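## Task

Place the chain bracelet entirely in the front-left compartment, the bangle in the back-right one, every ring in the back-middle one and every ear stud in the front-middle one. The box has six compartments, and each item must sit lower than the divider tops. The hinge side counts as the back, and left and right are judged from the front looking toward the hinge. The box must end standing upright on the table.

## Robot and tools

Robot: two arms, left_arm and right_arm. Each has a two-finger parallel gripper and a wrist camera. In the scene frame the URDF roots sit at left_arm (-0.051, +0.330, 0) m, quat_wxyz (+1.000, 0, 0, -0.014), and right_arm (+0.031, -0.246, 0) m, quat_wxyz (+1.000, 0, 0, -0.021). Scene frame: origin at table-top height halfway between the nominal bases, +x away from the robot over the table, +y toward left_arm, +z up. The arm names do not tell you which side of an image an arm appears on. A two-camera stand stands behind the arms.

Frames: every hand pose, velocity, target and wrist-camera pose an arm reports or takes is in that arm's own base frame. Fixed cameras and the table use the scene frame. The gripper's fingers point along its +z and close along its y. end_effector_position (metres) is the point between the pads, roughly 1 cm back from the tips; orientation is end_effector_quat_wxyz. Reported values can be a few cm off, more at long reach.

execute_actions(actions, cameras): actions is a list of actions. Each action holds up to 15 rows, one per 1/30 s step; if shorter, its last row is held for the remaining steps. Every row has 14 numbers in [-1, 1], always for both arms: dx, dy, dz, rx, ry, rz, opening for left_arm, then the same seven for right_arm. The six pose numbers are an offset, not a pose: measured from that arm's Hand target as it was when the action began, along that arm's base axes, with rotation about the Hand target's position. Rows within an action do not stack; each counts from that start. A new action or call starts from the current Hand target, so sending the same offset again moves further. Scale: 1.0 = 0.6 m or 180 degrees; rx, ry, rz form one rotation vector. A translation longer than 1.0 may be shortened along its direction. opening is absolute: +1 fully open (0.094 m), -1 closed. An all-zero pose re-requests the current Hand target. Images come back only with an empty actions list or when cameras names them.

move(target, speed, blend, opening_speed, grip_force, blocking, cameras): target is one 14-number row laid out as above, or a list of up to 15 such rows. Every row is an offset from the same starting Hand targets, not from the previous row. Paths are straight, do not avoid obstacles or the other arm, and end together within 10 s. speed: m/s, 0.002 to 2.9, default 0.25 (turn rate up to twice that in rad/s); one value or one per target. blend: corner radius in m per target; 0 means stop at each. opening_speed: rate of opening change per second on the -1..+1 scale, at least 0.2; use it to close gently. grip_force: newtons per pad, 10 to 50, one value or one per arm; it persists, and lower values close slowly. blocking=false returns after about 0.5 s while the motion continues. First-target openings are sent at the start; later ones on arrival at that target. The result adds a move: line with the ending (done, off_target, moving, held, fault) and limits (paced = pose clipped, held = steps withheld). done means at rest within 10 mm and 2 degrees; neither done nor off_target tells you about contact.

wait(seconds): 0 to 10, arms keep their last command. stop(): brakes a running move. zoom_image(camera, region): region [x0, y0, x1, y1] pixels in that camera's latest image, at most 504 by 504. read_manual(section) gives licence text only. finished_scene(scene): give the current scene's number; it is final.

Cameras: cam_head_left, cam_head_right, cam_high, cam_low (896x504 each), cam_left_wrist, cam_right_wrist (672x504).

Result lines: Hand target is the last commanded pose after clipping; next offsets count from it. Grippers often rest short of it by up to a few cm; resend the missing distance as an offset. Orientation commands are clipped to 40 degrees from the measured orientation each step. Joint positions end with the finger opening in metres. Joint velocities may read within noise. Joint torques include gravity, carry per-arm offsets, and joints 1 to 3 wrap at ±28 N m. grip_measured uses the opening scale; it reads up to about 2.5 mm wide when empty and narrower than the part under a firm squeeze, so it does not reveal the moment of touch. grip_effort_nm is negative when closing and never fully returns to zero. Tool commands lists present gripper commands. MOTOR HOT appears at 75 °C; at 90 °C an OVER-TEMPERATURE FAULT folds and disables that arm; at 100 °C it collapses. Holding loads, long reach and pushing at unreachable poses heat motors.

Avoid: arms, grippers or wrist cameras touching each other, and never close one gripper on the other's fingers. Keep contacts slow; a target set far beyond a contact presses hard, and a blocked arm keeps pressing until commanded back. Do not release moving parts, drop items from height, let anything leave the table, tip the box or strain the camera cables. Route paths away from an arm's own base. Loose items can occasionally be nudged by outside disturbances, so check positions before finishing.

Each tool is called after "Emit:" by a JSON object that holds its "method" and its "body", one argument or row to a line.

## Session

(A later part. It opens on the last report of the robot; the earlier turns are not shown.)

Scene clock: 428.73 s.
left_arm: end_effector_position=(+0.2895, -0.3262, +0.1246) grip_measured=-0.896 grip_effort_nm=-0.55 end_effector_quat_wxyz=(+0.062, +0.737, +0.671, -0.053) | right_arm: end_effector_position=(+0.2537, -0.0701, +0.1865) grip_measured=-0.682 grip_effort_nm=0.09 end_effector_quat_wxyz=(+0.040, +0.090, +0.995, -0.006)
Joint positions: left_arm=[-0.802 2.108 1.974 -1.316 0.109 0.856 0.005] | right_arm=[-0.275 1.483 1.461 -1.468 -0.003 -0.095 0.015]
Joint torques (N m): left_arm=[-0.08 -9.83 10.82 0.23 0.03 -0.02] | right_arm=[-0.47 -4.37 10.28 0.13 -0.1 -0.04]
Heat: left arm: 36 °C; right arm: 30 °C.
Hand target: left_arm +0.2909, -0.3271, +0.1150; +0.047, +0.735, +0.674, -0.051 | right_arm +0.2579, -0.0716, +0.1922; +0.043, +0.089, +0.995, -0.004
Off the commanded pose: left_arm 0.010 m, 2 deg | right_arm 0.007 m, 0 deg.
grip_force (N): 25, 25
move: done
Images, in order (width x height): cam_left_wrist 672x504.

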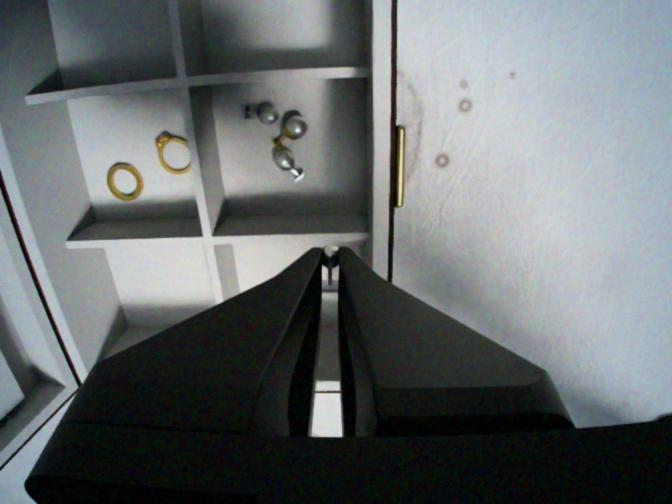

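Emit:
{"method": "move", "body": {
  "target": [0.0035, -0.0095, -0.1083, 0, 0, 0, -0.93, 0, 0, 0, 0, 0, 0, -0.68],
  "speed": 0.1,
  "cameras": ["cam_left_wrist"]
}}

Scene clock: 457.40 s.
left_arm: end_effector_position=(+0.2964, -0.3331, +0.0673) grip_measured=-0.896 grip_effort_nm=-0.55 end_effector_quat_wxyz=(+0.065, +0.735, +0.673, -0.052) | right_arm: end_effector_position=(+0.2537, -0.0701, +0.1865) grip_measured=-0.682 grip_effort_nm=0.08 end_effector_quat_wxyz=(+0.040, +0.090, +0.995, -0.006)
Joint positions: left_arm=[-0.802 2.143 1.8 -1.1 0.108 0.85 0.005] | right_arm=[-0.275 1.483 1.461 -1.468 -0.003 -0.095 0.015]
Joint torques (N m): left_arm=[-0.59 -10.47 7.71 0.47 0.05 -0.05] | right_arm=[-0.43 -4.42 10.29 0.15 -0.1 -0.04]
Heat: left arm: 37 °C; right arm: 31 °C.
Hand target: left_arm +0.2931, -0.3328, +0.0502; +0.047, +0.735, +0.674, -0.051 | right_arm +0.2579, -0.0716, +0.1922; +0.043, +0.089, +0.995, -0.004
Off the commanded pose: left_arm 0.018 m, 2 deg | right_arm 0.007 m, 0 deg.
grip_force (N): 25, 25
move: off_target (left_arm)
Images, in order (width x height): cam_left_wrist 672x504.

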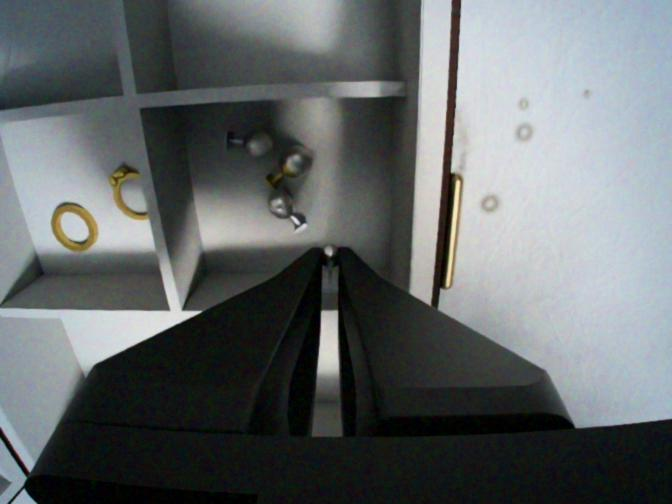

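Emit:
{"method": "move", "body": {
  "target": [-0.0065, 0.0005, -0.0417, 0, 0, 0, -0.93, 0, 0, 0, 0, 0, 0, -0.68],
  "speed": 0.06,
  "cameras": ["cam_left_wrist"]
}}

Scene clock: 464.50 s.
left_arm: end_effector_position=(+0.2939, -0.3345, +0.0448) grip_measured=-0.896 grip_effort_nm=-0.55 end_effector_quat_wxyz=(+0.069, +0.735, +0.672, -0.052) | right_arm: end_effector_position=(+0.2537, -0.0701, +0.1865) grip_measured=-0.682 grip_effort_nm=0.08 end_effector_quat_wxyz=(+0.040, +0.090, +0.995, -0.006)
Joint positions: left_arm=[-0.809 2.146 1.715 -1.003 0.107 0.844 0.005] | right_arm=[-0.275 1.483 1.461 -1.468 -0.003 -0.095 0.015]
Joint torques (N m): left_arm=[-0.47 -10.06 7.27 0.52 0.07 -0.05] | right_arm=[-0.44 -4.42 10.29 0.13 -0.1 -0.04]
Heat: left arm: 36 °C; right arm: 31 °C.
Hand target: left_arm +0.2891, -0.3325, +0.0250; +0.047, +0.735, +0.674, -0.051 | right_arm +0.2579, -0.0716, +0.1922; +0.043, +0.089, +0.995, -0.004
Off the commanded pose: left_arm 0.020 m, 3 deg | right_arm 0.007 m, 0 deg.
grip_force (N): 25, 25
move: off_target (left_arm)
Images, in order (width x height): cam_left_wrist 672x504.

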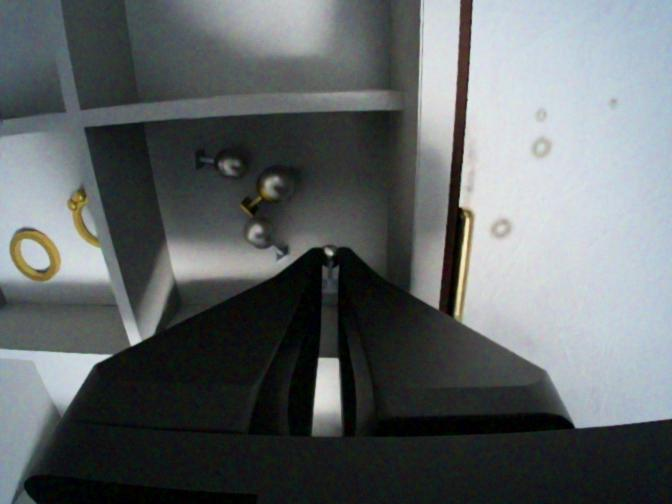

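Emit:
{"method": "move", "body": {
  "target": [-0.0005, 0.0017, -0.0283, 0, 0, 0, -0.93, 0, 0, 0, 0, 0, 0, -0.68],
  "speed": 0.05,
  "cameras": ["cam_left_wrist"]
}}

Scene clock: 472.27 s.
left_arm: end_effector_position=(+0.2942, -0.3344, +0.0280) grip_measured=-0.897 grip_effort_nm=-0.55 end_effector_quat_wxyz=(+0.069, +0.735, +0.672, -0.052) | right_arm: end_effector_position=(+0.2537, -0.0701, +0.1865) grip_measured=-0.682 grip_effort_nm=0.09 end_effector_quat_wxyz=(+0.040, +0.090, +0.995, -0.006)
Joint positions: left_arm=[-0.809 2.161 1.67 -0.943 0.106 0.844 0.005] | right_arm=[-0.275 1.483 1.461 -1.468 -0.003 -0.095 0.015]
Joint torques (N m): left_arm=[-0.32 -10.19 7.17 0.49 0.06 -0.05] | right_arm=[-0.44 -4.37 10.3 0.14 -0.11 -0.04]
Heat: left arm: 35 °C; right arm: 31 °C.
Hand target: left_arm +0.2889, -0.3314, +0.0082; +0.047, +0.735, +0.674, -0.051 | right_arm +0.2579, -0.0716, +0.1922; +0.043, +0.089, +0.995, -0.004
Off the commanded pose: left_arm 0.021 m, 3 deg | right_arm 0.007 m, 0 deg.
grip_force (N): 25, 25
move: off_target (left_arm)
Images, in order (width x height): cam_left_wrist 672x504.

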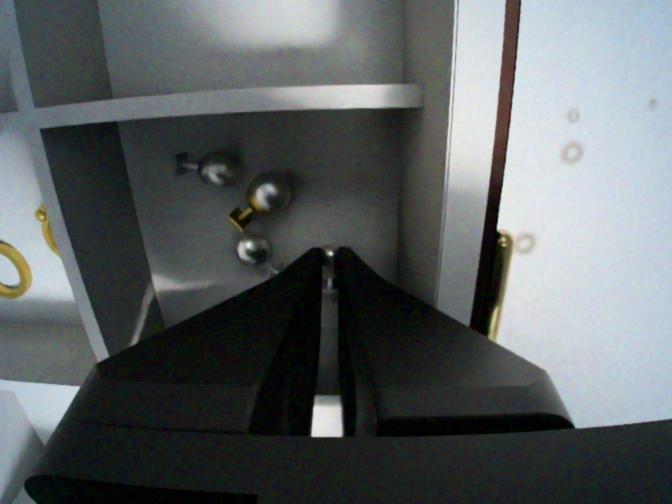

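Emit:
{"method": "move", "body": {
  "target": [
    [0, 0, 0, 0, 0, 0, -0.83, 0, 0, 0, 0, 0, 0, -0.68],
    [0.0088, -0.005, 0.1, 0, 0, 0, -0.83, 0, 0, 0, 0, 0, 0, -0.68],
    [0.0, 0.01, 0.22, 0, 0, 0, -0.83, 0, 0, 0, 0, 0, 0, -0.68]
  ],
  "speed": [0.05, 0.08, 0.12],
  "blend": [0, 0.01, 0],
  "opening_speed": 0.25,
  "cameras": ["cam_left_wrist"]
}}

Scene clock: 483.27 s.
left_arm: end_effector_position=(+0.2869, -0.3268, +0.1310) grip_measured=-0.832 grip_effort_nm=0.14 end_effector_quat_wxyz=(+0.039, +0.735, +0.675, -0.052) | right_arm: end_effector_position=(+0.2537, -0.0701, +0.1865) grip_measured=-0.682 grip_effort_nm=0.08 end_effector_quat_wxyz=(+0.040, +0.090, +0.995, -0.006)
Joint positions: left_arm=[-0.809 2.161 2.087 -1.421 0.106 0.844 0.008] | right_arm=[-0.275 1.483 1.461 -1.468 -0.003 -0.095 0.015]
Joint torques (N m): left_arm=[0.53 -14.16 10.25 0.18 0.04 0.06] | right_arm=[-0.44 -4.37 10.26 0.13 -0.1 -0.03]
Heat: left arm: 35 °C; right arm: 31 °C.
Hand target: left_arm +0.2888, -0.3254, +0.1401; +0.047, +0.735, +0.674, -0.051 | right_arm +0.2579, -0.0716, +0.1922; +0.043, +0.089, +0.995, -0.004
Off the commanded pose: left_arm 0.010 m, 1 deg | right_arm 0.007 m, 0 deg.
grip_force (N): 25, 25
move: done
Images, in order (width x height): cam_left_wrist 672x504.

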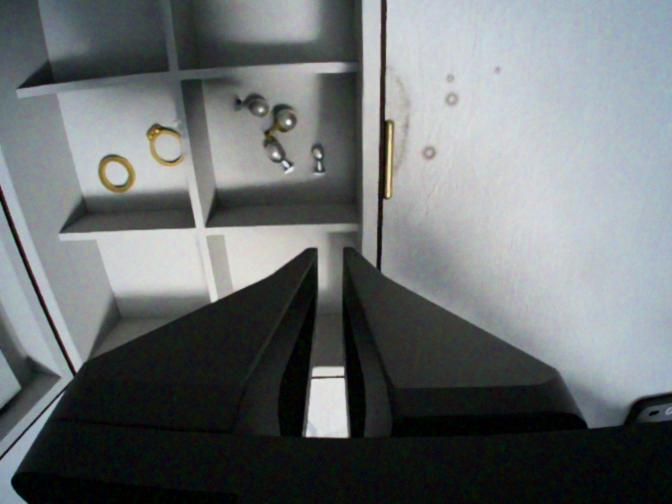

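Emit:
{"method": "move", "body": {
  "target": [
    [0.03, 0.1, 0.02, 0, 0, 0, -0.83, 0, 0, 0, 0, 0, 0, -0.68],
    [0.2578, 0.4697, -0.0668, 0, 0, 0.0278, -0.1, 0, 0, 0, 0, 0, 0, -0.68]
  ],
  "speed": 0.2,
  "blend": [0.05, 0],
  "cameras": ["cam_left_wrist"]
}}

Scene clock: 526.97 s.
left_arm: end_effector_position=(+0.4439, -0.0378, +0.1114) grip_measured=-0.102 grip_effort_nm=0.14 end_effector_quat_wxyz=(+0.056, +0.702, +0.710, -0.029) | right_arm: end_effector_position=(+0.2537, -0.0701, +0.1865) grip_measured=-0.682 grip_effort_nm=0.08 end_effector_quat_wxyz=(+0.040, +0.090, +0.995, -0.006)
Joint positions: left_arm=[-0.039 2.244 2.146 -1.429 0.119 1.517 0.042] | right_arm=[-0.275 1.483 1.461 -1.468 -0.003 -0.095 0.015]
Joint torques (N m): left_arm=[-0.47 -10.63 10.37 0.06 0.27 0.11] | right_arm=[-0.43 -4.37 10.26 0.13 -0.1 -0.03]
Heat: left arm: 38 °C; right arm: 31 °C.
Hand target: left_arm +0.4436, -0.0437, +0.1000; +0.049, +0.705, +0.706, -0.049 | right_arm +0.2579, -0.0716, +0.1922; +0.043, +0.089, +0.995, -0.004
Off the commanded pose: left_arm 0.013 m, 3 deg | right_arm 0.007 m, 0 deg.
grip_force (N): 25, 25
move: off_target (left_arm); blend cut to 0.0319 m at target 1; target 2's new opening was sent with left_arm's hand 0.013 m and 3 deg from that target
Images, in order (width x height): cam_left_wrist 672x504.

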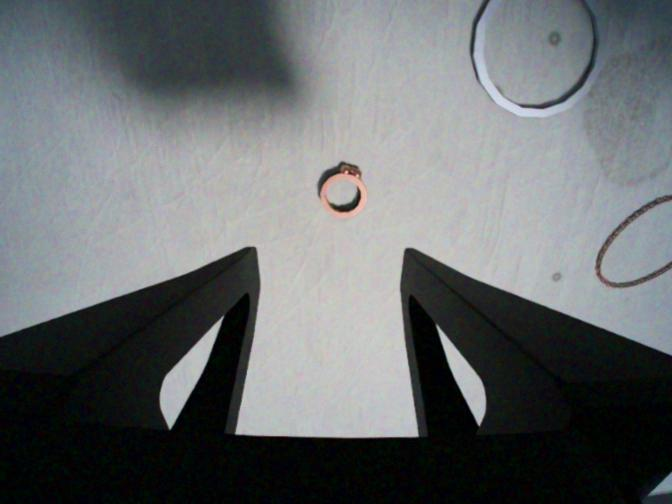

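Emit:
{"method": "move", "body": {
  "target": [-0.0133, 0.0113, -0.1117, 0, 0, 0, -0.1, 0, 0, 0, 0, 0, 0, -0.68],
  "speed": 0.1,
  "cameras": ["cam_left_wrist"]
}}

Scene clock: 540.93 s.
left_arm: end_effector_position=(+0.4389, -0.0364, +0.0402) grip_measured=-0.102 grip_effort_nm=0.14 end_effector_quat_wxyz=(+0.049, +0.705, +0.706, -0.036) | right_arm: end_effector_position=(+0.2537, -0.0701, +0.1865) grip_measured=-0.682 grip_effort_nm=0.09 end_effector_quat_wxyz=(+0.040, +0.090, +0.995, -0.006)
Joint positions: left_arm=[-0.036 2.244 1.863 -1.167 0.12 1.532 0.042] | right_arm=[-0.275 1.483 1.461 -1.468 -0.003 -0.095 0.015]
Joint torques (N m): left_arm=[0.61 -12.96 7.09 0.21 0.26 0.11] | right_arm=[-0.43 -4.4 10.26 0.13 -0.11 -0.04]
Heat: left arm: 36 °C; right arm: 32 °C.
Hand target: left_arm +0.4356, -0.0369, +0.0330; +0.049, +0.705, +0.706, -0.049 | right_arm +0.2579, -0.0716, +0.1922; +0.043, +0.089, +0.995, -0.004
Off the commanded pose: left_arm 0.008 m, 2 deg | right_arm 0.007 m, 0 deg.
grip_force (N): 25, 25
move: done
Images, in order (width x height): cam_left_wrist 672x504.

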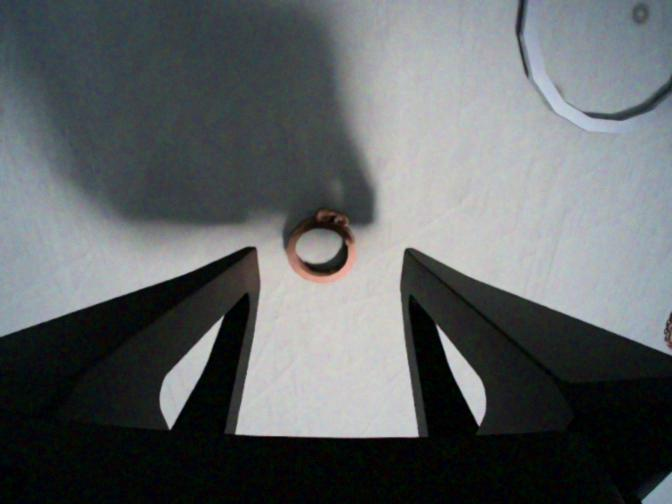

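Emit:
{"method": "move", "body": {
  "target": [0.0033, 0.0083, -0.0317, 0, 0, 0, -0.1, 0, 0, 0, 0, 0, 0, -0.68],
  "speed": 0.06,
  "cameras": ["cam_left_wrist"]
}}

Scene clock: 550.67 s.
left_arm: end_effector_position=(+0.4436, -0.0308, +0.0314) grip_measured=-0.102 grip_effort_nm=0.14 end_effector_quat_wxyz=(+0.058, +0.705, +0.706, -0.028) | right_arm: end_effector_position=(+0.2537, -0.0701, +0.1865) grip_measured=-0.682 grip_effort_nm=0.09 end_effector_quat_wxyz=(+0.040, +0.090, +0.995, -0.006)
Joint positions: left_arm=[-0.023 2.244 1.827 -1.107 0.12 1.544 0.042] | right_arm=[-0.275 1.483 1.461 -1.468 -0.003 -0.095 0.015]
Joint torques (N m): left_arm=[0.49 -11.18 6.97 0.31 0.29 0.11] | right_arm=[-0.44 -4.41 10.28 0.13 -0.1 -0.03]
Heat: left arm: 36 °C; right arm: 32 °C.
Hand target: left_arm +0.4375, -0.0319, +0.0139; +0.049, +0.705, +0.706, -0.049 | right_arm +0.2579, -0.0716, +0.1922; +0.043, +0.089, +0.995, -0.004
Off the commanded pose: left_arm 0.019 m, 3 deg | right_arm 0.007 m, 0 deg.
grip_force (N): 25, 25
move: off_target (left_arm)
Images, in order (width x height): cam_left_wrist 672x504.

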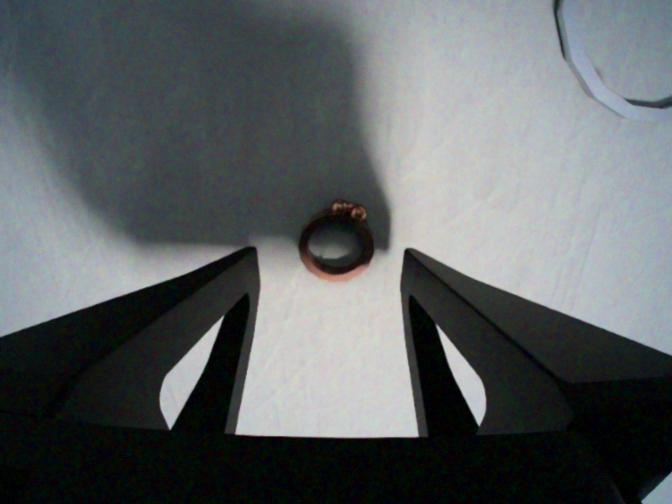

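Emit:
{"method": "move", "body": {
  "target": [-0.005, 0.0017, -0.0183, 0, 0, 0, -0.1, 0, 0, 0, 0, 0, 0, -0.68],
  "speed": 0.05,
  "cameras": ["cam_left_wrist"]
}}

Scene clock: 559.60 s.
left_arm: end_effector_position=(+0.4411, -0.0307, +0.0200) grip_measured=-0.102 grip_effort_nm=0.14 end_effector_quat_wxyz=(+0.058, +0.706, +0.705, -0.028) | right_arm: end_effector_position=(+0.2537, -0.0701, +0.1865) grip_measured=-0.682 grip_effort_nm=0.09 end_effector_quat_wxyz=(+0.040, +0.090, +0.995, -0.006)
Joint positions: left_arm=[-0.023 2.244 1.781 -1.062 0.12 1.546 0.042] | right_arm=[-0.275 1.483 1.461 -1.468 -0.003 -0.095 0.015]
Joint torques (N m): left_arm=[0.75 -11.17 6.93 0.29 0.28 0.09] | right_arm=[-0.47 -4.38 10.29 0.13 -0.11 -0.04]
Heat: left arm: 35 °C; right arm: 32 °C.
Hand target: left_arm +0.4346, -0.0309, +0.0030; +0.049, +0.705, +0.706, -0.049 | right_arm +0.2579, -0.0716, +0.1922; +0.043, +0.089, +0.995, -0.004
Off the commanded pose: left_arm 0.018 m, 3 deg | right_arm 0.007 m, 0 deg.
grip_force (N): 25, 25
move: off_target (left_arm)
Images, in order (width x height): cam_left_wrist 672x504.

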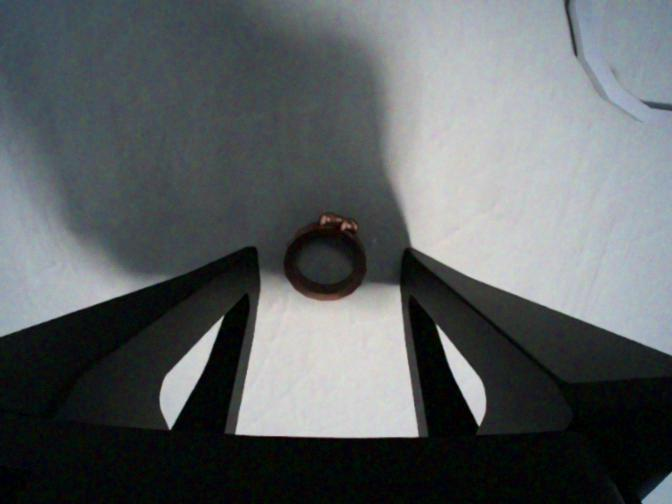

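Emit:
{"method": "move", "body": {
  "target": [0, 0, 0.003, 0, 0, 0, -0.62, 0, 0, 0, 0, 0, 0, -0.68],
  "speed": 0.05,
  "opening_speed": 0.25,
  "cameras": ["cam_left_wrist"]
}}

Scene clock: 567.93 s.
left_arm: end_effector_position=(+0.4412, -0.0307, +0.0200) grip_measured=-0.528 grip_effort_nm=-0.55 end_effector_quat_wxyz=(+0.058, +0.706, +0.705, -0.028) | right_arm: end_effector_position=(+0.2537, -0.0701, +0.1865) grip_measured=-0.682 grip_effort_nm=0.08 end_effector_quat_wxyz=(+0.040, +0.090, +0.995, -0.006)
Joint positions: left_arm=[-0.023 2.244 1.781 -1.062 0.12 1.546 0.022] | right_arm=[-0.275 1.483 1.461 -1.468 -0.003 -0.095 0.015]
Joint torques (N m): left_arm=[0.73 -11.28 7.24 0.24 0.3 0.11] | right_arm=[-0.44 -4.41 10.25 0.14 -0.1 -0.03]
Heat: left arm: 35 °C; right arm: 32 °C.
Hand target: left_arm +0.4346, -0.0309, +0.0048; +0.049, +0.705, +0.706, -0.049 | right_arm +0.2579, -0.0716, +0.1922; +0.043, +0.089, +0.995, -0.004
Off the commanded pose: left_arm 0.017 m, 3 deg | right_arm 0.007 m, 0 deg.
grip_force (N): 25, 25
move: off_target (left_arm)
Images, in order (width x height): cam_left_wrist 672x504.

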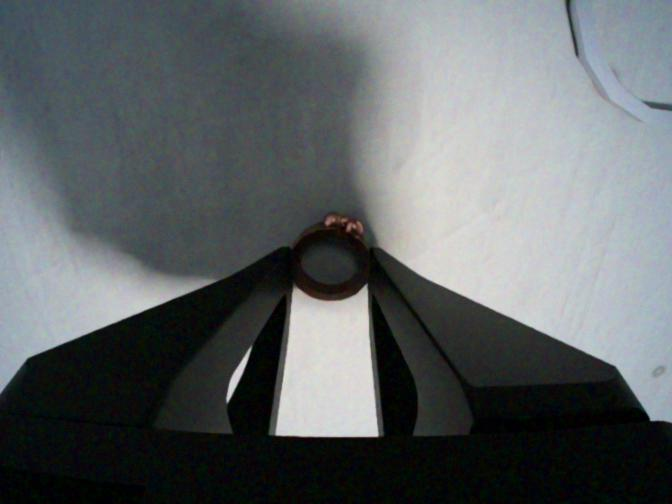

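Emit:
{"method": "move", "body": {
  "target": [
    [-0.008, -0.015, 0.19, 0, 0, 0, -0.62, 0, 0, 0, 0, 0, 0, -0.68],
    [-0.1493, -0.2818, 0.22, -0.03, 0.003, -0.012, -0.62, 0, 0, 0, 0, 0, 0, -0.68],
    [-0.116, -0.5402, 0.175, -0.0719, 0.0063, -0.0278, -0.62, 0, 0, 0, 0, 0, 0, -0.68]
  ],
  "speed": [0.1, 0.15, 0.15],
  "blend": [0.02, 0.04, 0],
  "cameras": ["cam_left_wrist"]
}}

Scene clock: 599.27 s.
left_arm: end_effector_position=(+0.3663, -0.3525, +0.1234) grip_measured=-0.528 grip_effort_nm=-0.55 end_effector_quat_wxyz=(+0.136, +0.728, +0.661, -0.124) | right_arm: end_effector_position=(+0.2537, -0.0701, +0.1865) grip_measured=-0.682 grip_effort_nm=0.08 end_effector_quat_wxyz=(+0.040, +0.090, +0.995, -0.006)
Joint positions: left_arm=[-0.667 2.331 2.29 -1.294 0.288 0.966 0.022] | right_arm=[-0.275 1.483 1.461 -1.468 -0.003 -0.095 0.015]
Joint torques (N m): left_arm=[0.21 -11.21 10.96 0.49 0.4 -0.05] | right_arm=[-0.42 -4.4 10.26 0.13 -0.09 -0.04]
Heat: left arm: 35 °C; right arm: 32 °C.
Hand target: left_arm +0.3650, -0.3550, +0.1098; +0.119, +0.724, +0.665, -0.138 | right_arm +0.2579, -0.0716, +0.1922; +0.043, +0.089, +0.995, -0.004
Off the commanded pose: left_arm 0.014 m, 3 deg | right_arm 0.007 m, 0 deg.
grip_force (N): 25, 25
move: off_target (left_arm)
Images, in order (width x height): cam_left_wrist 672x504.

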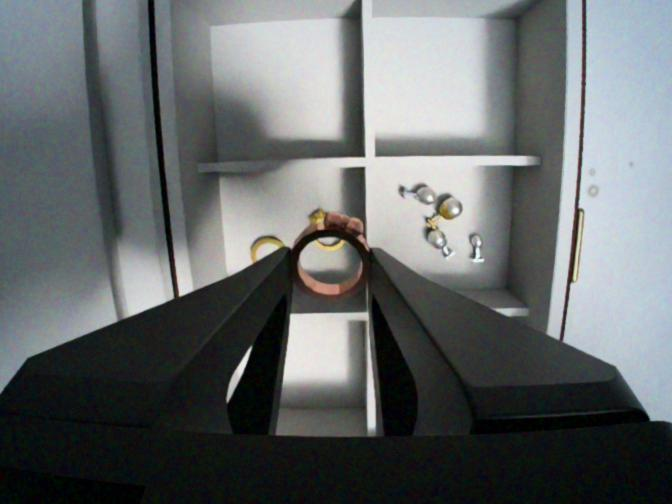

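Emit:
{"method": "execute_actions", "body": {
  "actions": [],
  "cameras": ["cam_left_wrist", "cam_high"]
}}

Scene clock: 626.57 s.
left_arm: end_effector_position=(+0.3662, -0.3524, +0.1234) grip_measured=-0.528 grip_effort_nm=-0.55 end_effector_quat_wxyz=(+0.136, +0.728, +0.661, -0.124) | right_arm: end_effector_position=(+0.2537, -0.0701, +0.1865) grip_measured=-0.682 grip_effort_nm=0.08 end_effector_quat_wxyz=(+0.040, +0.090, +0.995, -0.006)
Joint positions: left_arm=[-0.667 2.331 2.29 -1.294 0.288 0.966 0.022] | right_arm=[-0.275 1.483 1.461 -1.468 -0.003 -0.095 0.015]
Joint velocities: within noise
Joint torques (N m): left_arm=[0.27 -11.29 10.91 0.47 0.4 -0.04] | right_arm=[-0.43 -4.37 10.28 0.14 -0.1 -0.04]
Heat: left arm: 38 °C; right arm: 32 °C.
Hand target: left_arm +0.3650, -0.3550, +0.1098; +0.119, +0.725, +0.665, -0.138 | right_arm +0.2579, -0.0716, +0.1922; +0.043, +0.089, +0.995, -0.004
Tool commands: left_gripper/opening=-0.62 right_gripper/opening=-0.68
Off the commanded pose: left_arm 0.014 m, 3 deg | right_arm 0.007 m, 0 deg.
grip_force (N): 25, 25
Images, in order (width x height): cam_high 896x504, cam_left_wrist 672x504.

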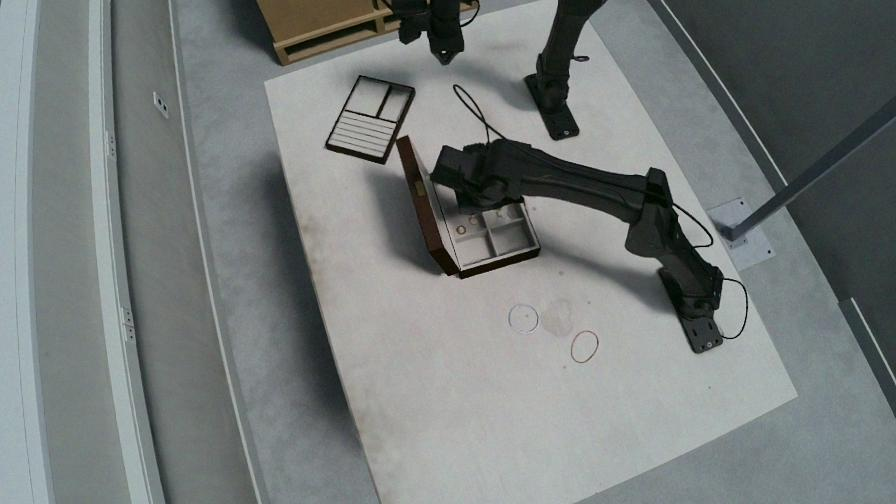

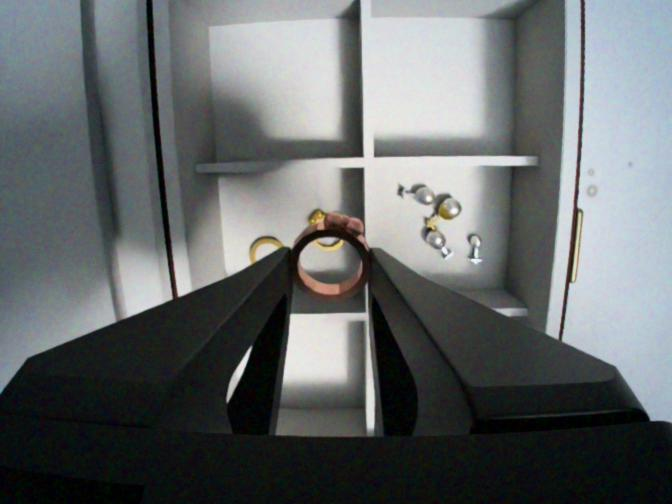

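Emit:
{"method": "move", "body": {
  "target": [0.0323, -0.0228, -0.085, 0, 0, 0, -0.62, 0, 0, 0, 0, 0, 0, -0.68],
  "speed": 0.12,
  "cameras": ["cam_left_wrist"]
}}

Scene clock: 663.83 s.
left_arm: end_effector_position=(+0.3815, -0.3654, +0.0733) grip_measured=-0.528 grip_effort_nm=-0.55 end_effector_quat_wxyz=(+0.127, +0.728, +0.662, -0.127) | right_arm: end_effector_position=(+0.2537, -0.0701, +0.1865) grip_measured=-0.682 grip_effort_nm=0.08 end_effector_quat_wxyz=(+0.040, +0.090, +0.995, -0.006)
Joint positions: left_arm=[-0.668 2.446 2.297 -1.206 0.291 0.965 0.022] | right_arm=[-0.275 1.483 1.461 -1.468 -0.003 -0.095 0.015]
Joint torques (N m): left_arm=[0.51 -12.01 10.96 0.63 0.38 0] | right_arm=[-0.46 -4.38 10.29 0.13 -0.1 -0.03]
Heat: left arm: 39 °C; right arm: 33 °C.
Hand target: left_arm +0.3843, -0.3687, +0.0588; +0.119, +0.725, +0.665, -0.138 | right_arm +0.2579, -0.0716, +0.1922; +0.043, +0.089, +0.995, -0.004
Off the commanded pose: left_arm 0.015 m, 2 deg | right_arm 0.007 m, 0 deg.
grip_force (N): 25, 25
move: off_target (left_arm)
Images, in order (width x height): cam_left_wrist 672x504.

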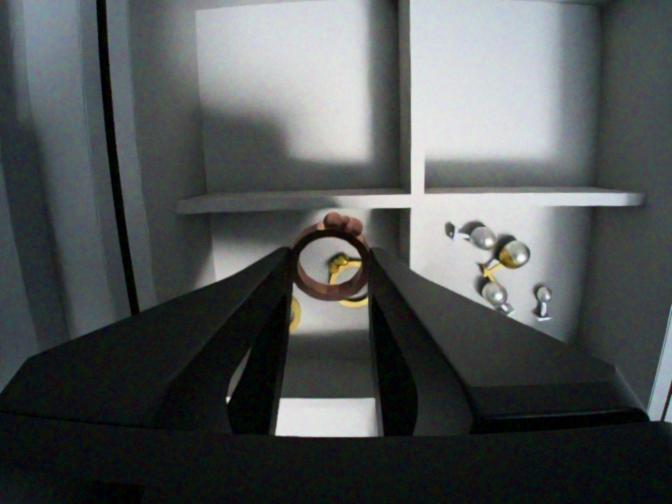

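Emit:
{"method": "move", "body": {
  "target": [0.0031, 0.0064, -0.050, 0, 0, 0, -0.62, 0, 0, 0, 0, 0, 0, -0.68],
  "speed": 0.08,
  "cameras": ["cam_left_wrist"]
}}

Scene clock: 692.60 s.
left_arm: end_effector_position=(+0.3851, -0.3678, +0.0538) grip_measured=-0.528 grip_effort_nm=-0.55 end_effector_quat_wxyz=(+0.134, +0.727, +0.661, -0.128) | right_arm: end_effector_position=(+0.2537, -0.0701, +0.1865) grip_measured=-0.682 grip_effort_nm=0.09 end_effector_quat_wxyz=(+0.040, +0.090, +0.995, -0.006)
Joint positions: left_arm=[-0.665 2.446 2.216 -1.111 0.296 0.965 0.022] | right_arm=[-0.275 1.483 1.461 -1.468 -0.003 -0.095 0.015]
Joint torques (N m): left_arm=[1.07 -12.4 6.82 0.86 0.34 0.08] | right_arm=[-0.44 -4.41 10.26 0.14 -0.1 -0.04]
Heat: left arm: 36 °C; right arm: 33 °C.
Hand target: left_arm +0.3862, -0.3649, +0.0288; +0.119, +0.724, +0.665, -0.138 | right_arm +0.2579, -0.0716, +0.1922; +0.043, +0.089, +0.995, -0.004
Off the commanded pose: left_arm 0.025 m, 2 deg | right_arm 0.007 m, 0 deg.
grip_force (N): 25, 25
move: off_target (left_arm)
Images, in order (width x height): cam_left_wrist 672x504.

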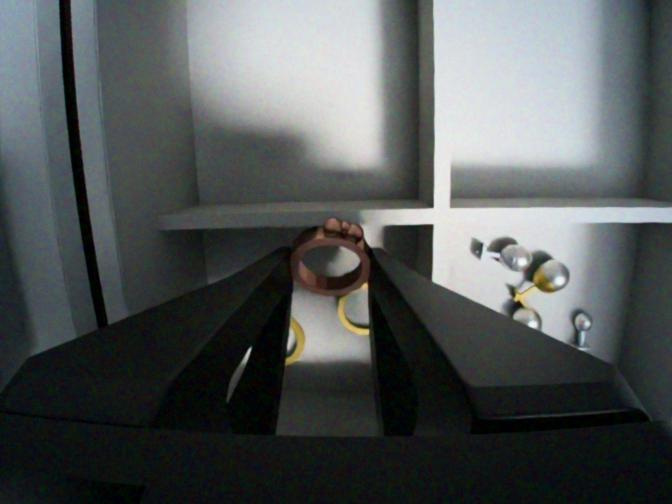

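Emit:
{"method": "move", "body": {
  "target": [-0.0003, 0.0125, 0.016, 0, 0, 0, -0.62, 0, 0, 0, 0, 0, 0, -0.68],
  "speed": 0.08,
  "cameras": ["cam_left_wrist"]
}}

Scene clock: 705.30 s.
left_arm: end_effector_position=(+0.3877, -0.3630, +0.0505) grip_measured=-0.528 grip_effort_nm=-0.55 end_effector_quat_wxyz=(+0.132, +0.727, +0.662, -0.127) | right_arm: end_effector_position=(+0.2537, -0.0701, +0.1865) grip_measured=-0.682 grip_effort_nm=0.09 end_effector_quat_wxyz=(+0.040, +0.090, +0.995, -0.006)
Joint positions: left_arm=[-0.655 2.446 2.204 -1.105 0.296 0.976 0.022] | right_arm=[-0.275 1.483 1.461 -1.468 -0.003 -0.095 0.015]
Joint torques (N m): left_arm=[1.31 -14.37 7.36 0.58 0.39 0.15] | right_arm=[-0.43 -4.37 10.26 0.13 -0.11 -0.04]
Heat: left arm: 36 °C; right arm: 33 °C.
Hand target: left_arm +0.3861, -0.3574, +0.0385; +0.119, +0.725, +0.665, -0.138 | right_arm +0.2579, -0.0716, +0.1922; +0.043, +0.089, +0.995, -0.004
Off the commanded pose: left_arm 0.013 m, 2 deg | right_arm 0.007 m, 0 deg.
grip_force (N): 25, 25
move: off_target (left_arm)
Images, in order (width x height): cam_left_wrist 672x504.

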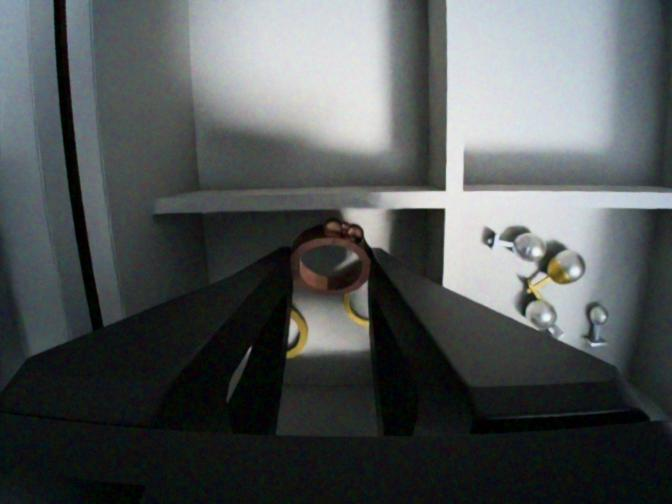

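Emit:
{"method": "move", "body": {
  "target": [-0.0044, 0.0075, -0.0325, 0, 0, 0, -0.62, 0, 0, 0, 0, 0, 0, -0.68],
  "speed": 0.06,
  "cameras": ["cam_left_wrist"]
}}

Scene clock: 713.80 s.
left_arm: end_effector_position=(+0.3835, -0.3592, +0.0324) grip_measured=-0.528 grip_effort_nm=-0.55 end_effector_quat_wxyz=(+0.127, +0.727, +0.662, -0.133) | right_arm: end_effector_position=(+0.2537, -0.0701, +0.1865) grip_measured=-0.682 grip_effort_nm=0.09 end_effector_quat_wxyz=(+0.040, +0.090, +0.995, -0.006)
Joint positions: left_arm=[-0.651 2.437 2.116 -1.041 0.306 0.981 0.022] | right_arm=[-0.275 1.483 1.461 -1.468 -0.003 -0.095 0.015]
Joint torques (N m): left_arm=[1.31 -14.89 5.55 0.78 0.3 0.09] | right_arm=[-0.42 -4.4 10.29 0.12 -0.1 -0.04]
Heat: left arm: 35 °C; right arm: 33 °C.
Hand target: left_arm +0.3834, -0.3528, +0.0189; +0.119, +0.724, +0.665, -0.137 | right_arm +0.2579, -0.0716, +0.1922; +0.043, +0.089, +0.995, -0.004
Off the commanded pose: left_arm 0.015 m, 1 deg | right_arm 0.007 m, 0 deg.
grip_force (N): 25, 25
move: off_target (left_arm)
Images, in order (width x height): cam_left_wrist 672x504.

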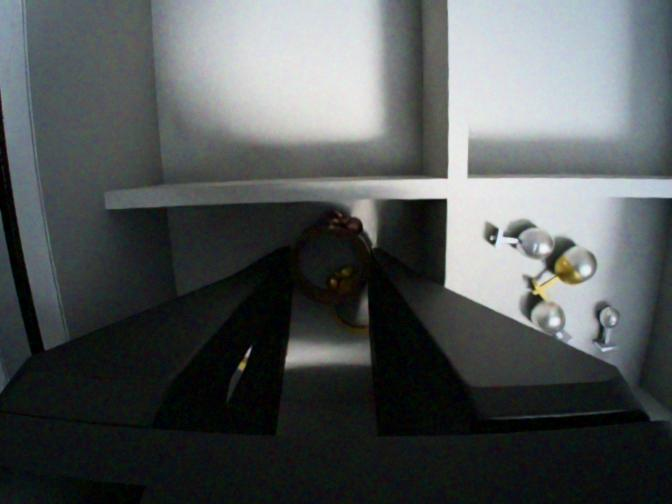

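Emit:
{"method": "move", "body": {
  "target": [
    [0, 0, 0, 0, 0, 0, -0.43, 0, 0, 0, 0, 0, 0, -0.68],
    [0.0002, -0.009, 0.05, 0, 0, 0, -0.43, 0, 0, 0, 0, 0, 0, -0.68],
    [-0.005, -0.009, 0.2, 0, 0, 0, -0.43, 0, 0, 0, 0, 0, 0, -0.68]
  ],
  "speed": [0.05, 0.06, 0.15],
  "blend": [0, 0.01, 0],
  "opening_speed": 0.25,
  "cameras": ["cam_left_wrist", "cam_high"]
}}

Scene clock: 734.20 s.
left_arm: end_effector_position=(+0.3806, -0.3575, +0.1528) grip_measured=-0.432 grip_effort_nm=0.14 end_effector_quat_wxyz=(+0.147, +0.724, +0.661, -0.131) | right_arm: end_effector_position=(+0.2537, -0.0701, +0.1865) grip_measured=-0.682 grip_effort_nm=0.08 end_effector_quat_wxyz=(+0.040, +0.090, +0.995, -0.006)
Joint positions: left_arm=[-0.65 2.522 2.757 -1.554 0.31 0.973 0.027] | right_arm=[-0.275 1.483 1.461 -1.468 -0.003 -0.095 0.015]
Joint torques (N m): left_arm=[0.03 -12.27 10.28 0.46 0.26 -0.03] | right_arm=[-0.44 -4.42 10.26 0.14 -0.11 -0.04]
Heat: left arm: 38 °C; right arm: 33 °C.
Hand target: left_arm +0.3804, -0.3583, +0.1389; +0.119, +0.725, +0.665, -0.138 | right_arm +0.2579, -0.0716, +0.1922; +0.043, +0.089, +0.995, -0.004
Off the commanded pose: left_arm 0.014 m, 3 deg | right_arm 0.007 m, 0 deg.
joint sent to its limit (left arm) — joint 4 (wrist pitch), lower limit. The joint targets still meet the commanded pose.
grip_force (N): 25, 25
move: off_target (left_arm)
Images, in order (width x height): cam_high 896x504, cam_left_wrist 672x504.

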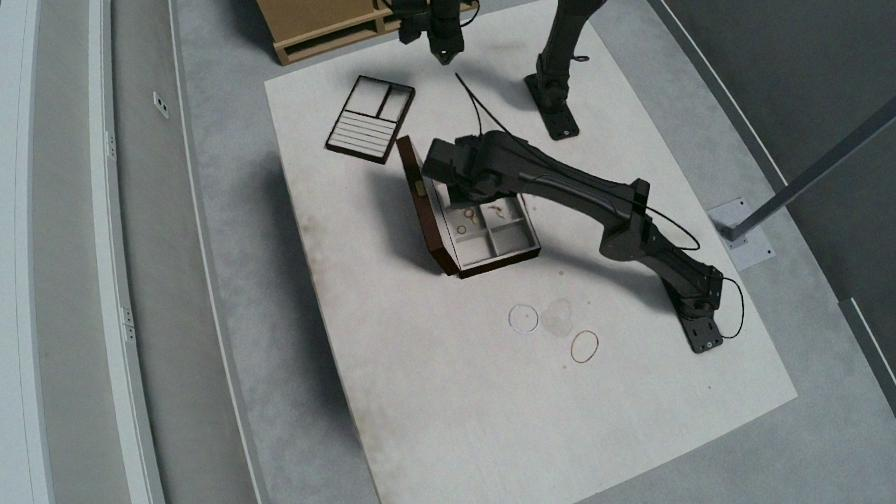

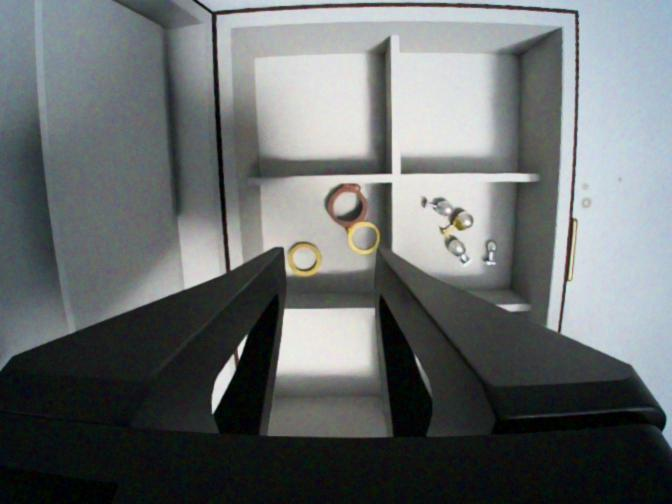

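Emit:
{"method": "move", "body": {
  "target": [
    [-0.0757, 0.0972, 0.0685, 0.0167, 0.0113, 0.141, -0.43, 0, 0, 0, 0, 0, 0, -0.68],
    [-0.2007, 0.3972, 0.1018, 0.0555, 0.0377, 0.4707, -0.43, 0, 0, 0, 0, 0, 0, -0.68],
    [-0.234, 0.5638, 0.0852, 0.0555, 0.0377, 0.4707, -0.3, 0, 0, 0, 0, 0, 0, -0.68]
  ],
  "speed": 0.2,
  "blend": [0.03, 0.03, 0],
  "cameras": ["cam_left_wrist", "cam_high"]
}}

Scene clock: 767.23 s.
left_arm: end_effector_position=(+0.2458, -0.0197, +0.1900) grip_measured=-0.302 grip_effort_nm=0.14 end_effector_quat_wxyz=(+0.087, +0.086, +0.993, -0.002) | right_arm: end_effector_position=(+0.2537, -0.0701, +0.1865) grip_measured=-0.682 grip_effort_nm=0.08 end_effector_quat_wxyz=(+0.040, +0.090, +0.995, -0.006)
Joint positions: left_arm=[-0.081 1.337 1.342 -1.403 0.004 0.091 0.033] | right_arm=[-0.275 1.483 1.461 -1.468 -0.003 -0.095 0.015]
Joint torques (N m): left_arm=[0.58 -7.31 7.06 0.46 0.13 0.11] | right_arm=[-0.44 -4.41 10.28 0.13 -0.1 -0.04]
Heat: left arm: 39 °C; right arm: 33 °C.
Hand target: left_arm +0.2400, -0.0200, +0.1900; +0.087, +0.086, +0.992, -0.007 | right_arm +0.2579, -0.0716, +0.1922; +0.043, +0.089, +0.995, -0.004
Off the commanded pose: left_arm 0.006 m, 1 deg | right_arm 0.007 m, 0 deg.
grip_force (N): 25, 25
move: done
Images, in order (width x height): cam_high 896x504, cam_left_wrist 672x504.

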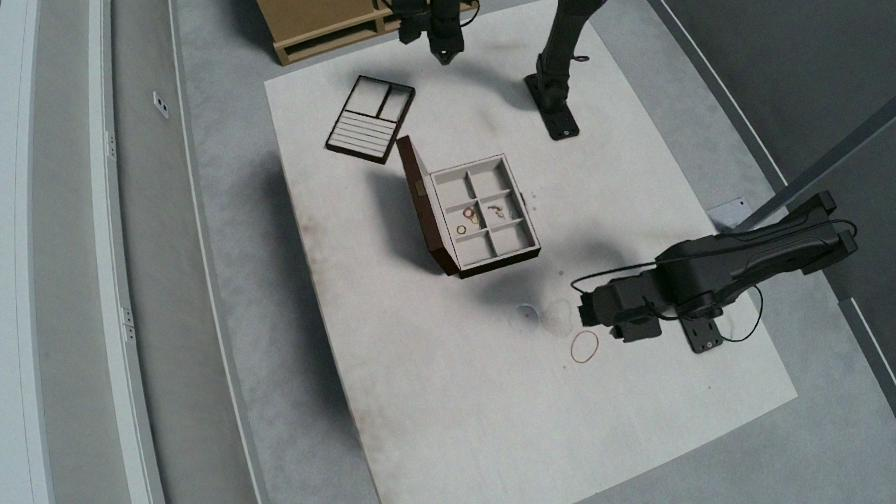

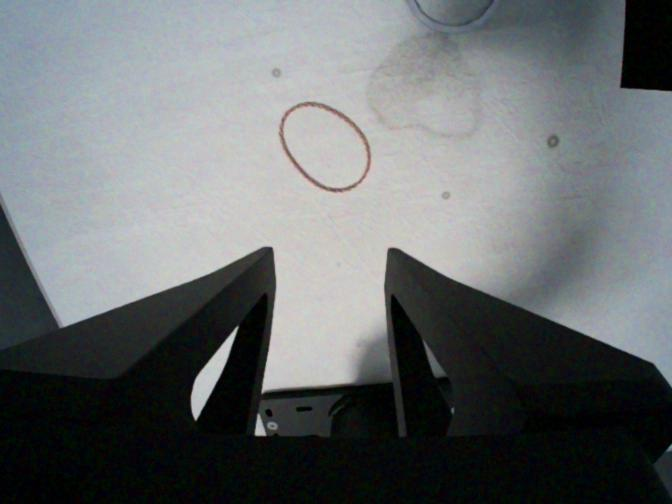

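Emit:
{"method": "zoom_image", "body": {
  "camera": "cam_left_wrist",
  "region": [255, 80, 395, 210]
}}

Scaled by 3.600 from the camera's 672x504 image, which has a finer 960x720 frame.

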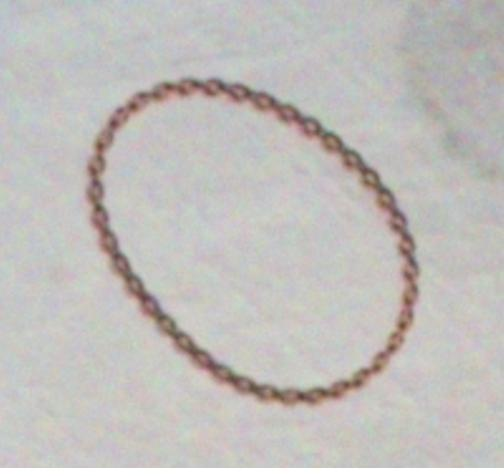

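Emit:
{"method": "move", "body": {
  "target": [
    [0.01, 0.0022, -0.05, -0.0077, 0.0277, 0.2745, 0.5, 0, 0, 0, 0, 0, 0, -0.68],
    [0.02, 0.0022, -0.19, -0.0077, 0.0277, 0.2745, 0.5, 0, 0, 0, 0, 0, 0, -0.68]
  ],
  "speed": 0.2,
  "blend": [0.03, 0],
  "cameras": ["cam_left_wrist"]
}}

Scene clock: 833.47 s.
left_arm: end_effector_position=(+0.2529, -0.0207, +0.0818) grip_measured=+0.498 grip_effort_nm=0.14 end_effector_quat_wxyz=(+0.044, -0.336, +0.941, +0.003) | right_arm: end_effector_position=(+0.2537, -0.0701, +0.1865) grip_measured=-0.682 grip_effort_nm=0.08 end_effector_quat_wxyz=(+0.040, +0.090, +0.995, -0.006)
Joint positions: left_arm=[-0.118 1.447 1.01 -1.059 -0.045 -0.802 0.07] | right_arm=[-0.275 1.483 1.461 -1.468 -0.003 -0.095 0.015]
Joint torques (N m): left_arm=[-0.42 -5.2 7.5 0.4 -0.2 -0.05] | right_arm=[-0.44 -4.4 10.3 0.13 -0.1 -0.05]
Heat: left arm: 35 °C; right arm: 34 °C.
Hand target: left_arm +0.2520, -0.0186, +0.0760; +0.041, -0.338, +0.940, +0.014 | right_arm +0.2579, -0.0716, +0.1922; +0.043, +0.089, +0.995, -0.004
Off the commanded pose: left_arm 0.006 m, 1 deg | right_arm 0.007 m, 0 deg.
grip_force (N): 25, 25
move: done
Images, in order (width x height): cam_left_wrist 672x504.

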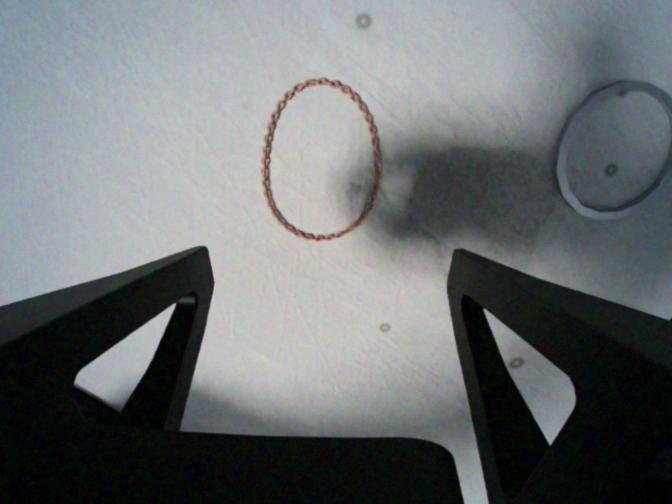

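Emit:
{"method": "move", "body": {
  "target": [0.0138, 0.0157, -0.0867, 0, 0, 0, 0.5, 0, 0, 0, 0, 0, 0, -0.68],
  "speed": 0.12,
  "cameras": ["cam_left_wrist"]
}}

Scene clock: 849.87 s.
left_arm: end_effector_position=(+0.2629, -0.0135, +0.0309) grip_measured=+0.498 grip_effort_nm=0.14 end_effector_quat_wxyz=(+0.047, -0.338, +0.940, +0.004) | right_arm: end_effector_position=(+0.2537, -0.0701, +0.1865) grip_measured=-0.682 grip_effort_nm=0.09 end_effector_quat_wxyz=(+0.040, +0.090, +0.995, -0.006)
Joint positions: left_arm=[-0.086 1.541 0.884 -0.832 -0.046 -0.774 0.07] | right_arm=[-0.275 1.483 1.461 -1.468 -0.003 -0.095 0.015]
Joint torques (N m): left_arm=[0.49 -5.61 6.78 0.48 -0.16 0.1] | right_arm=[-0.44 -4.38 10.26 0.13 -0.1 -0.03]
Heat: left arm: 35 °C; right arm: 34 °C.
Hand target: left_arm +0.2602, -0.0093, +0.0240; +0.041, -0.337, +0.940, +0.014 | right_arm +0.2579, -0.0716, +0.1922; +0.043, +0.089, +0.995, -0.004
Off the commanded pose: left_arm 0.009 m, 1 deg | right_arm 0.007 m, 0 deg.
grip_force (N): 25, 25
move: done
Images, in order (width x height): cam_left_wrist 672x504.

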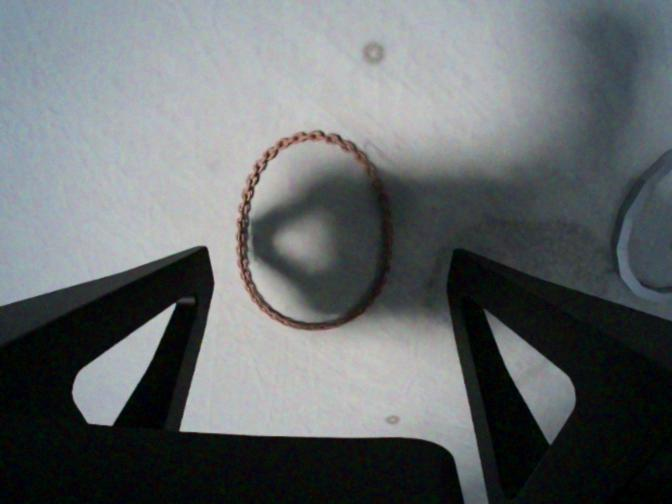

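Emit:
{"method": "move", "body": {
  "target": [0.0015, 0.0085, -0.0275, 0, 0, 0, 0.5, 0, 0, 0, 0, 0, 0, -0.68],
  "speed": 0.05,
  "cameras": ["cam_left_wrist"]
}}

Scene clock: 871.77 s.
left_arm: end_effector_position=(+0.2654, -0.0083, +0.0154) grip_measured=+0.498 grip_effort_nm=0.14 end_effector_quat_wxyz=(+0.049, -0.338, +0.940, +0.004) | right_arm: end_effector_position=(+0.2537, -0.0701, +0.1865) grip_measured=-0.682 grip_effort_nm=0.09 end_effector_quat_wxyz=(+0.040, +0.090, +0.995, -0.006)
Joint positions: left_arm=[-0.066 1.573 0.847 -0.758 -0.046 -0.754 0.07] | right_arm=[-0.275 1.483 1.461 -1.468 -0.003 -0.095 0.015]
Joint torques (N m): left_arm=[0.66 -5.5 6.48 0.42 -0.13 0.08] | right_arm=[-0.46 -4.36 10.25 0.14 -0.1 -0.04]
Heat: left arm: 34 °C; right arm: 34 °C.
Hand target: left_arm +0.2611, -0.0041, +0.0075; +0.041, -0.338, +0.940, +0.014 | right_arm +0.2579, -0.0716, +0.1922; +0.043, +0.089, +0.995, -0.004
Off the commanded pose: left_arm 0.010 m, 2 deg | right_arm 0.007 m, 0 deg.
grip_force (N): 25, 25
move: done
Images, in order (width x height): cam_left_wrist 672x504.

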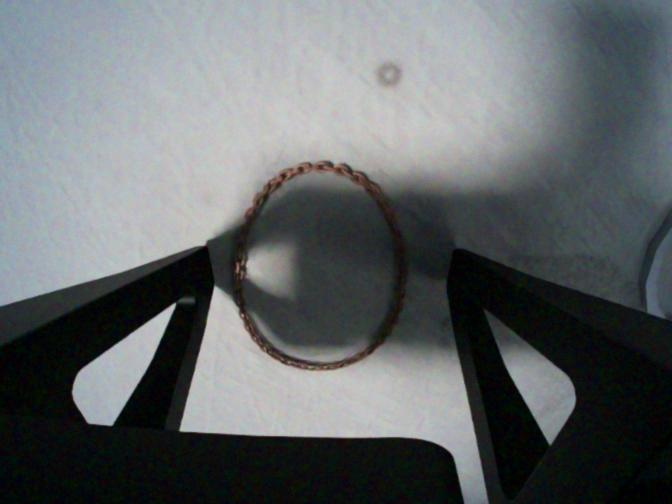

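Emit:
{"method": "move", "body": {
  "target": [
    [0, 0, -0.0055, 0, 0, 0, 0.5, 0, 0, 0, 0, 0, 0, -0.68],
    [0, 0, -0.0055, 0, 0, 0, -0.96, 0, 0, 0, 0, 0, 0, -0.68]
  ],
  "speed": 0.03,
  "opening_speed": 0.3,
  "cameras": ["cam_left_wrist"]
}}

Scene clock: 889.87 s.
left_arm: end_effector_position=(+0.2693, -0.0076, +0.0156) grip_measured=-0.957 grip_effort_nm=-0.15 end_effector_quat_wxyz=(+0.057, -0.338, +0.939, +0.003) | right_arm: end_effector_position=(+0.2537, -0.0701, +0.1865) grip_measured=-0.682 grip_effort_nm=0.08 end_effector_quat_wxyz=(+0.040, +0.090, +0.995, -0.006)
Joint positions: left_arm=[-0.066 1.574 0.847 -0.742 -0.05 -0.753 0.002] | right_arm=[-0.275 1.483 1.461 -1.468 -0.003 -0.095 0.015]
Joint torques (N m): left_arm=[0.68 -5.16 5.81 0.48 -0.09 0.1] | right_arm=[-0.46 -4.38 10.28 0.13 -0.1 -0.04]
Heat: left arm: 34 °C; right arm: 34 °C.
Hand target: left_arm +0.2611, -0.0041, +0.0042; +0.041, -0.338, +0.940, +0.014 | right_arm +0.2579, -0.0716, +0.1922; +0.043, +0.089, +0.995, -0.004
Off the commanded pose: left_arm 0.014 m, 2 deg | right_arm 0.007 m, 0 deg.
grip_force (N): 25, 25
move: off_target (left_arm); target 2's new opening was sent with left_arm's hand 0.012 m and 2 deg from that target
Images, in order (width x height): cam_left_wrist 672x504.

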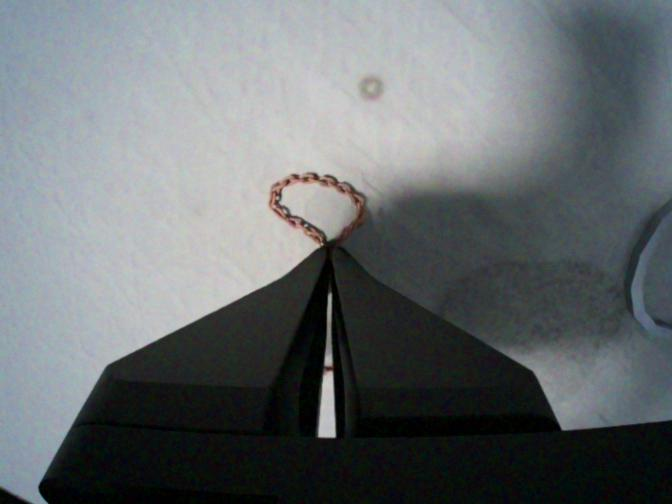

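Emit:
{"method": "move", "body": {
  "target": [0, 0, 0, 0, 0, 0, -1, 0, 0, 0, 0, 0, 0, -0.68],
  "speed": 0.03,
  "opening_speed": 0.3
}}

Emit:
{"method": "zoom_image", "body": {
  "camera": "cam_left_wrist",
  "region": [240, 150, 420, 270]
}}

Scene clock: 898.73 s.
left_arm: end_effector_position=(+0.2698, -0.0077, +0.0158) grip_measured=-0.992 grip_effort_nm=-0.43 end_effector_quat_wxyz=(+0.058, -0.338, +0.939, +0.002) | right_arm: end_effector_position=(+0.2537, -0.0701, +0.1865) grip_measured=-0.682 grip_effort_nm=0.09 end_effector_quat_wxyz=(+0.040, +0.090, +0.995, -0.006)
Joint positions: left_arm=[-0.066 1.574 0.848 -0.74 -0.05 -0.753 0] | right_arm=[-0.275 1.483 1.461 -1.468 -0.003 -0.095 0.015]
Joint torques (N m): left_arm=[0.59 -5.2 5.86 0.42 -0.1 0.11] | right_arm=[-0.44 -4.38 10.28 0.13 -0.11 -0.04]
Heat: left arm: 34 °C; right arm: 34 °C.
Hand target: left_arm +0.2612, -0.0041, +0.0042; +0.041, -0.338, +0.940, +0.014 | right_arm +0.2579, -0.0716, +0.1922; +0.043, +0.089, +0.995, -0.004
Off the commanded pose: left_arm 0.015 m, 2 deg | right_arm 0.007 m, 0 deg.
grip_force (N): 25, 25
move: off_target (left_arm)

Scaled by 2.800 from the camera's 672x504 image, which has a finer 960x720 frame.
This view is cut from an older image: the scene may have changed since it was taken.

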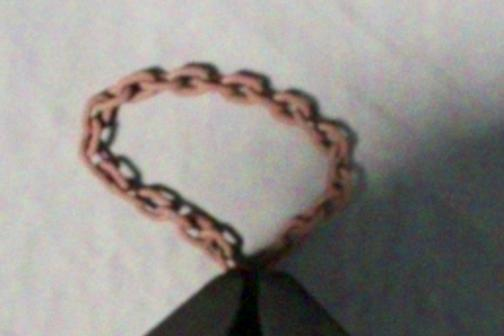

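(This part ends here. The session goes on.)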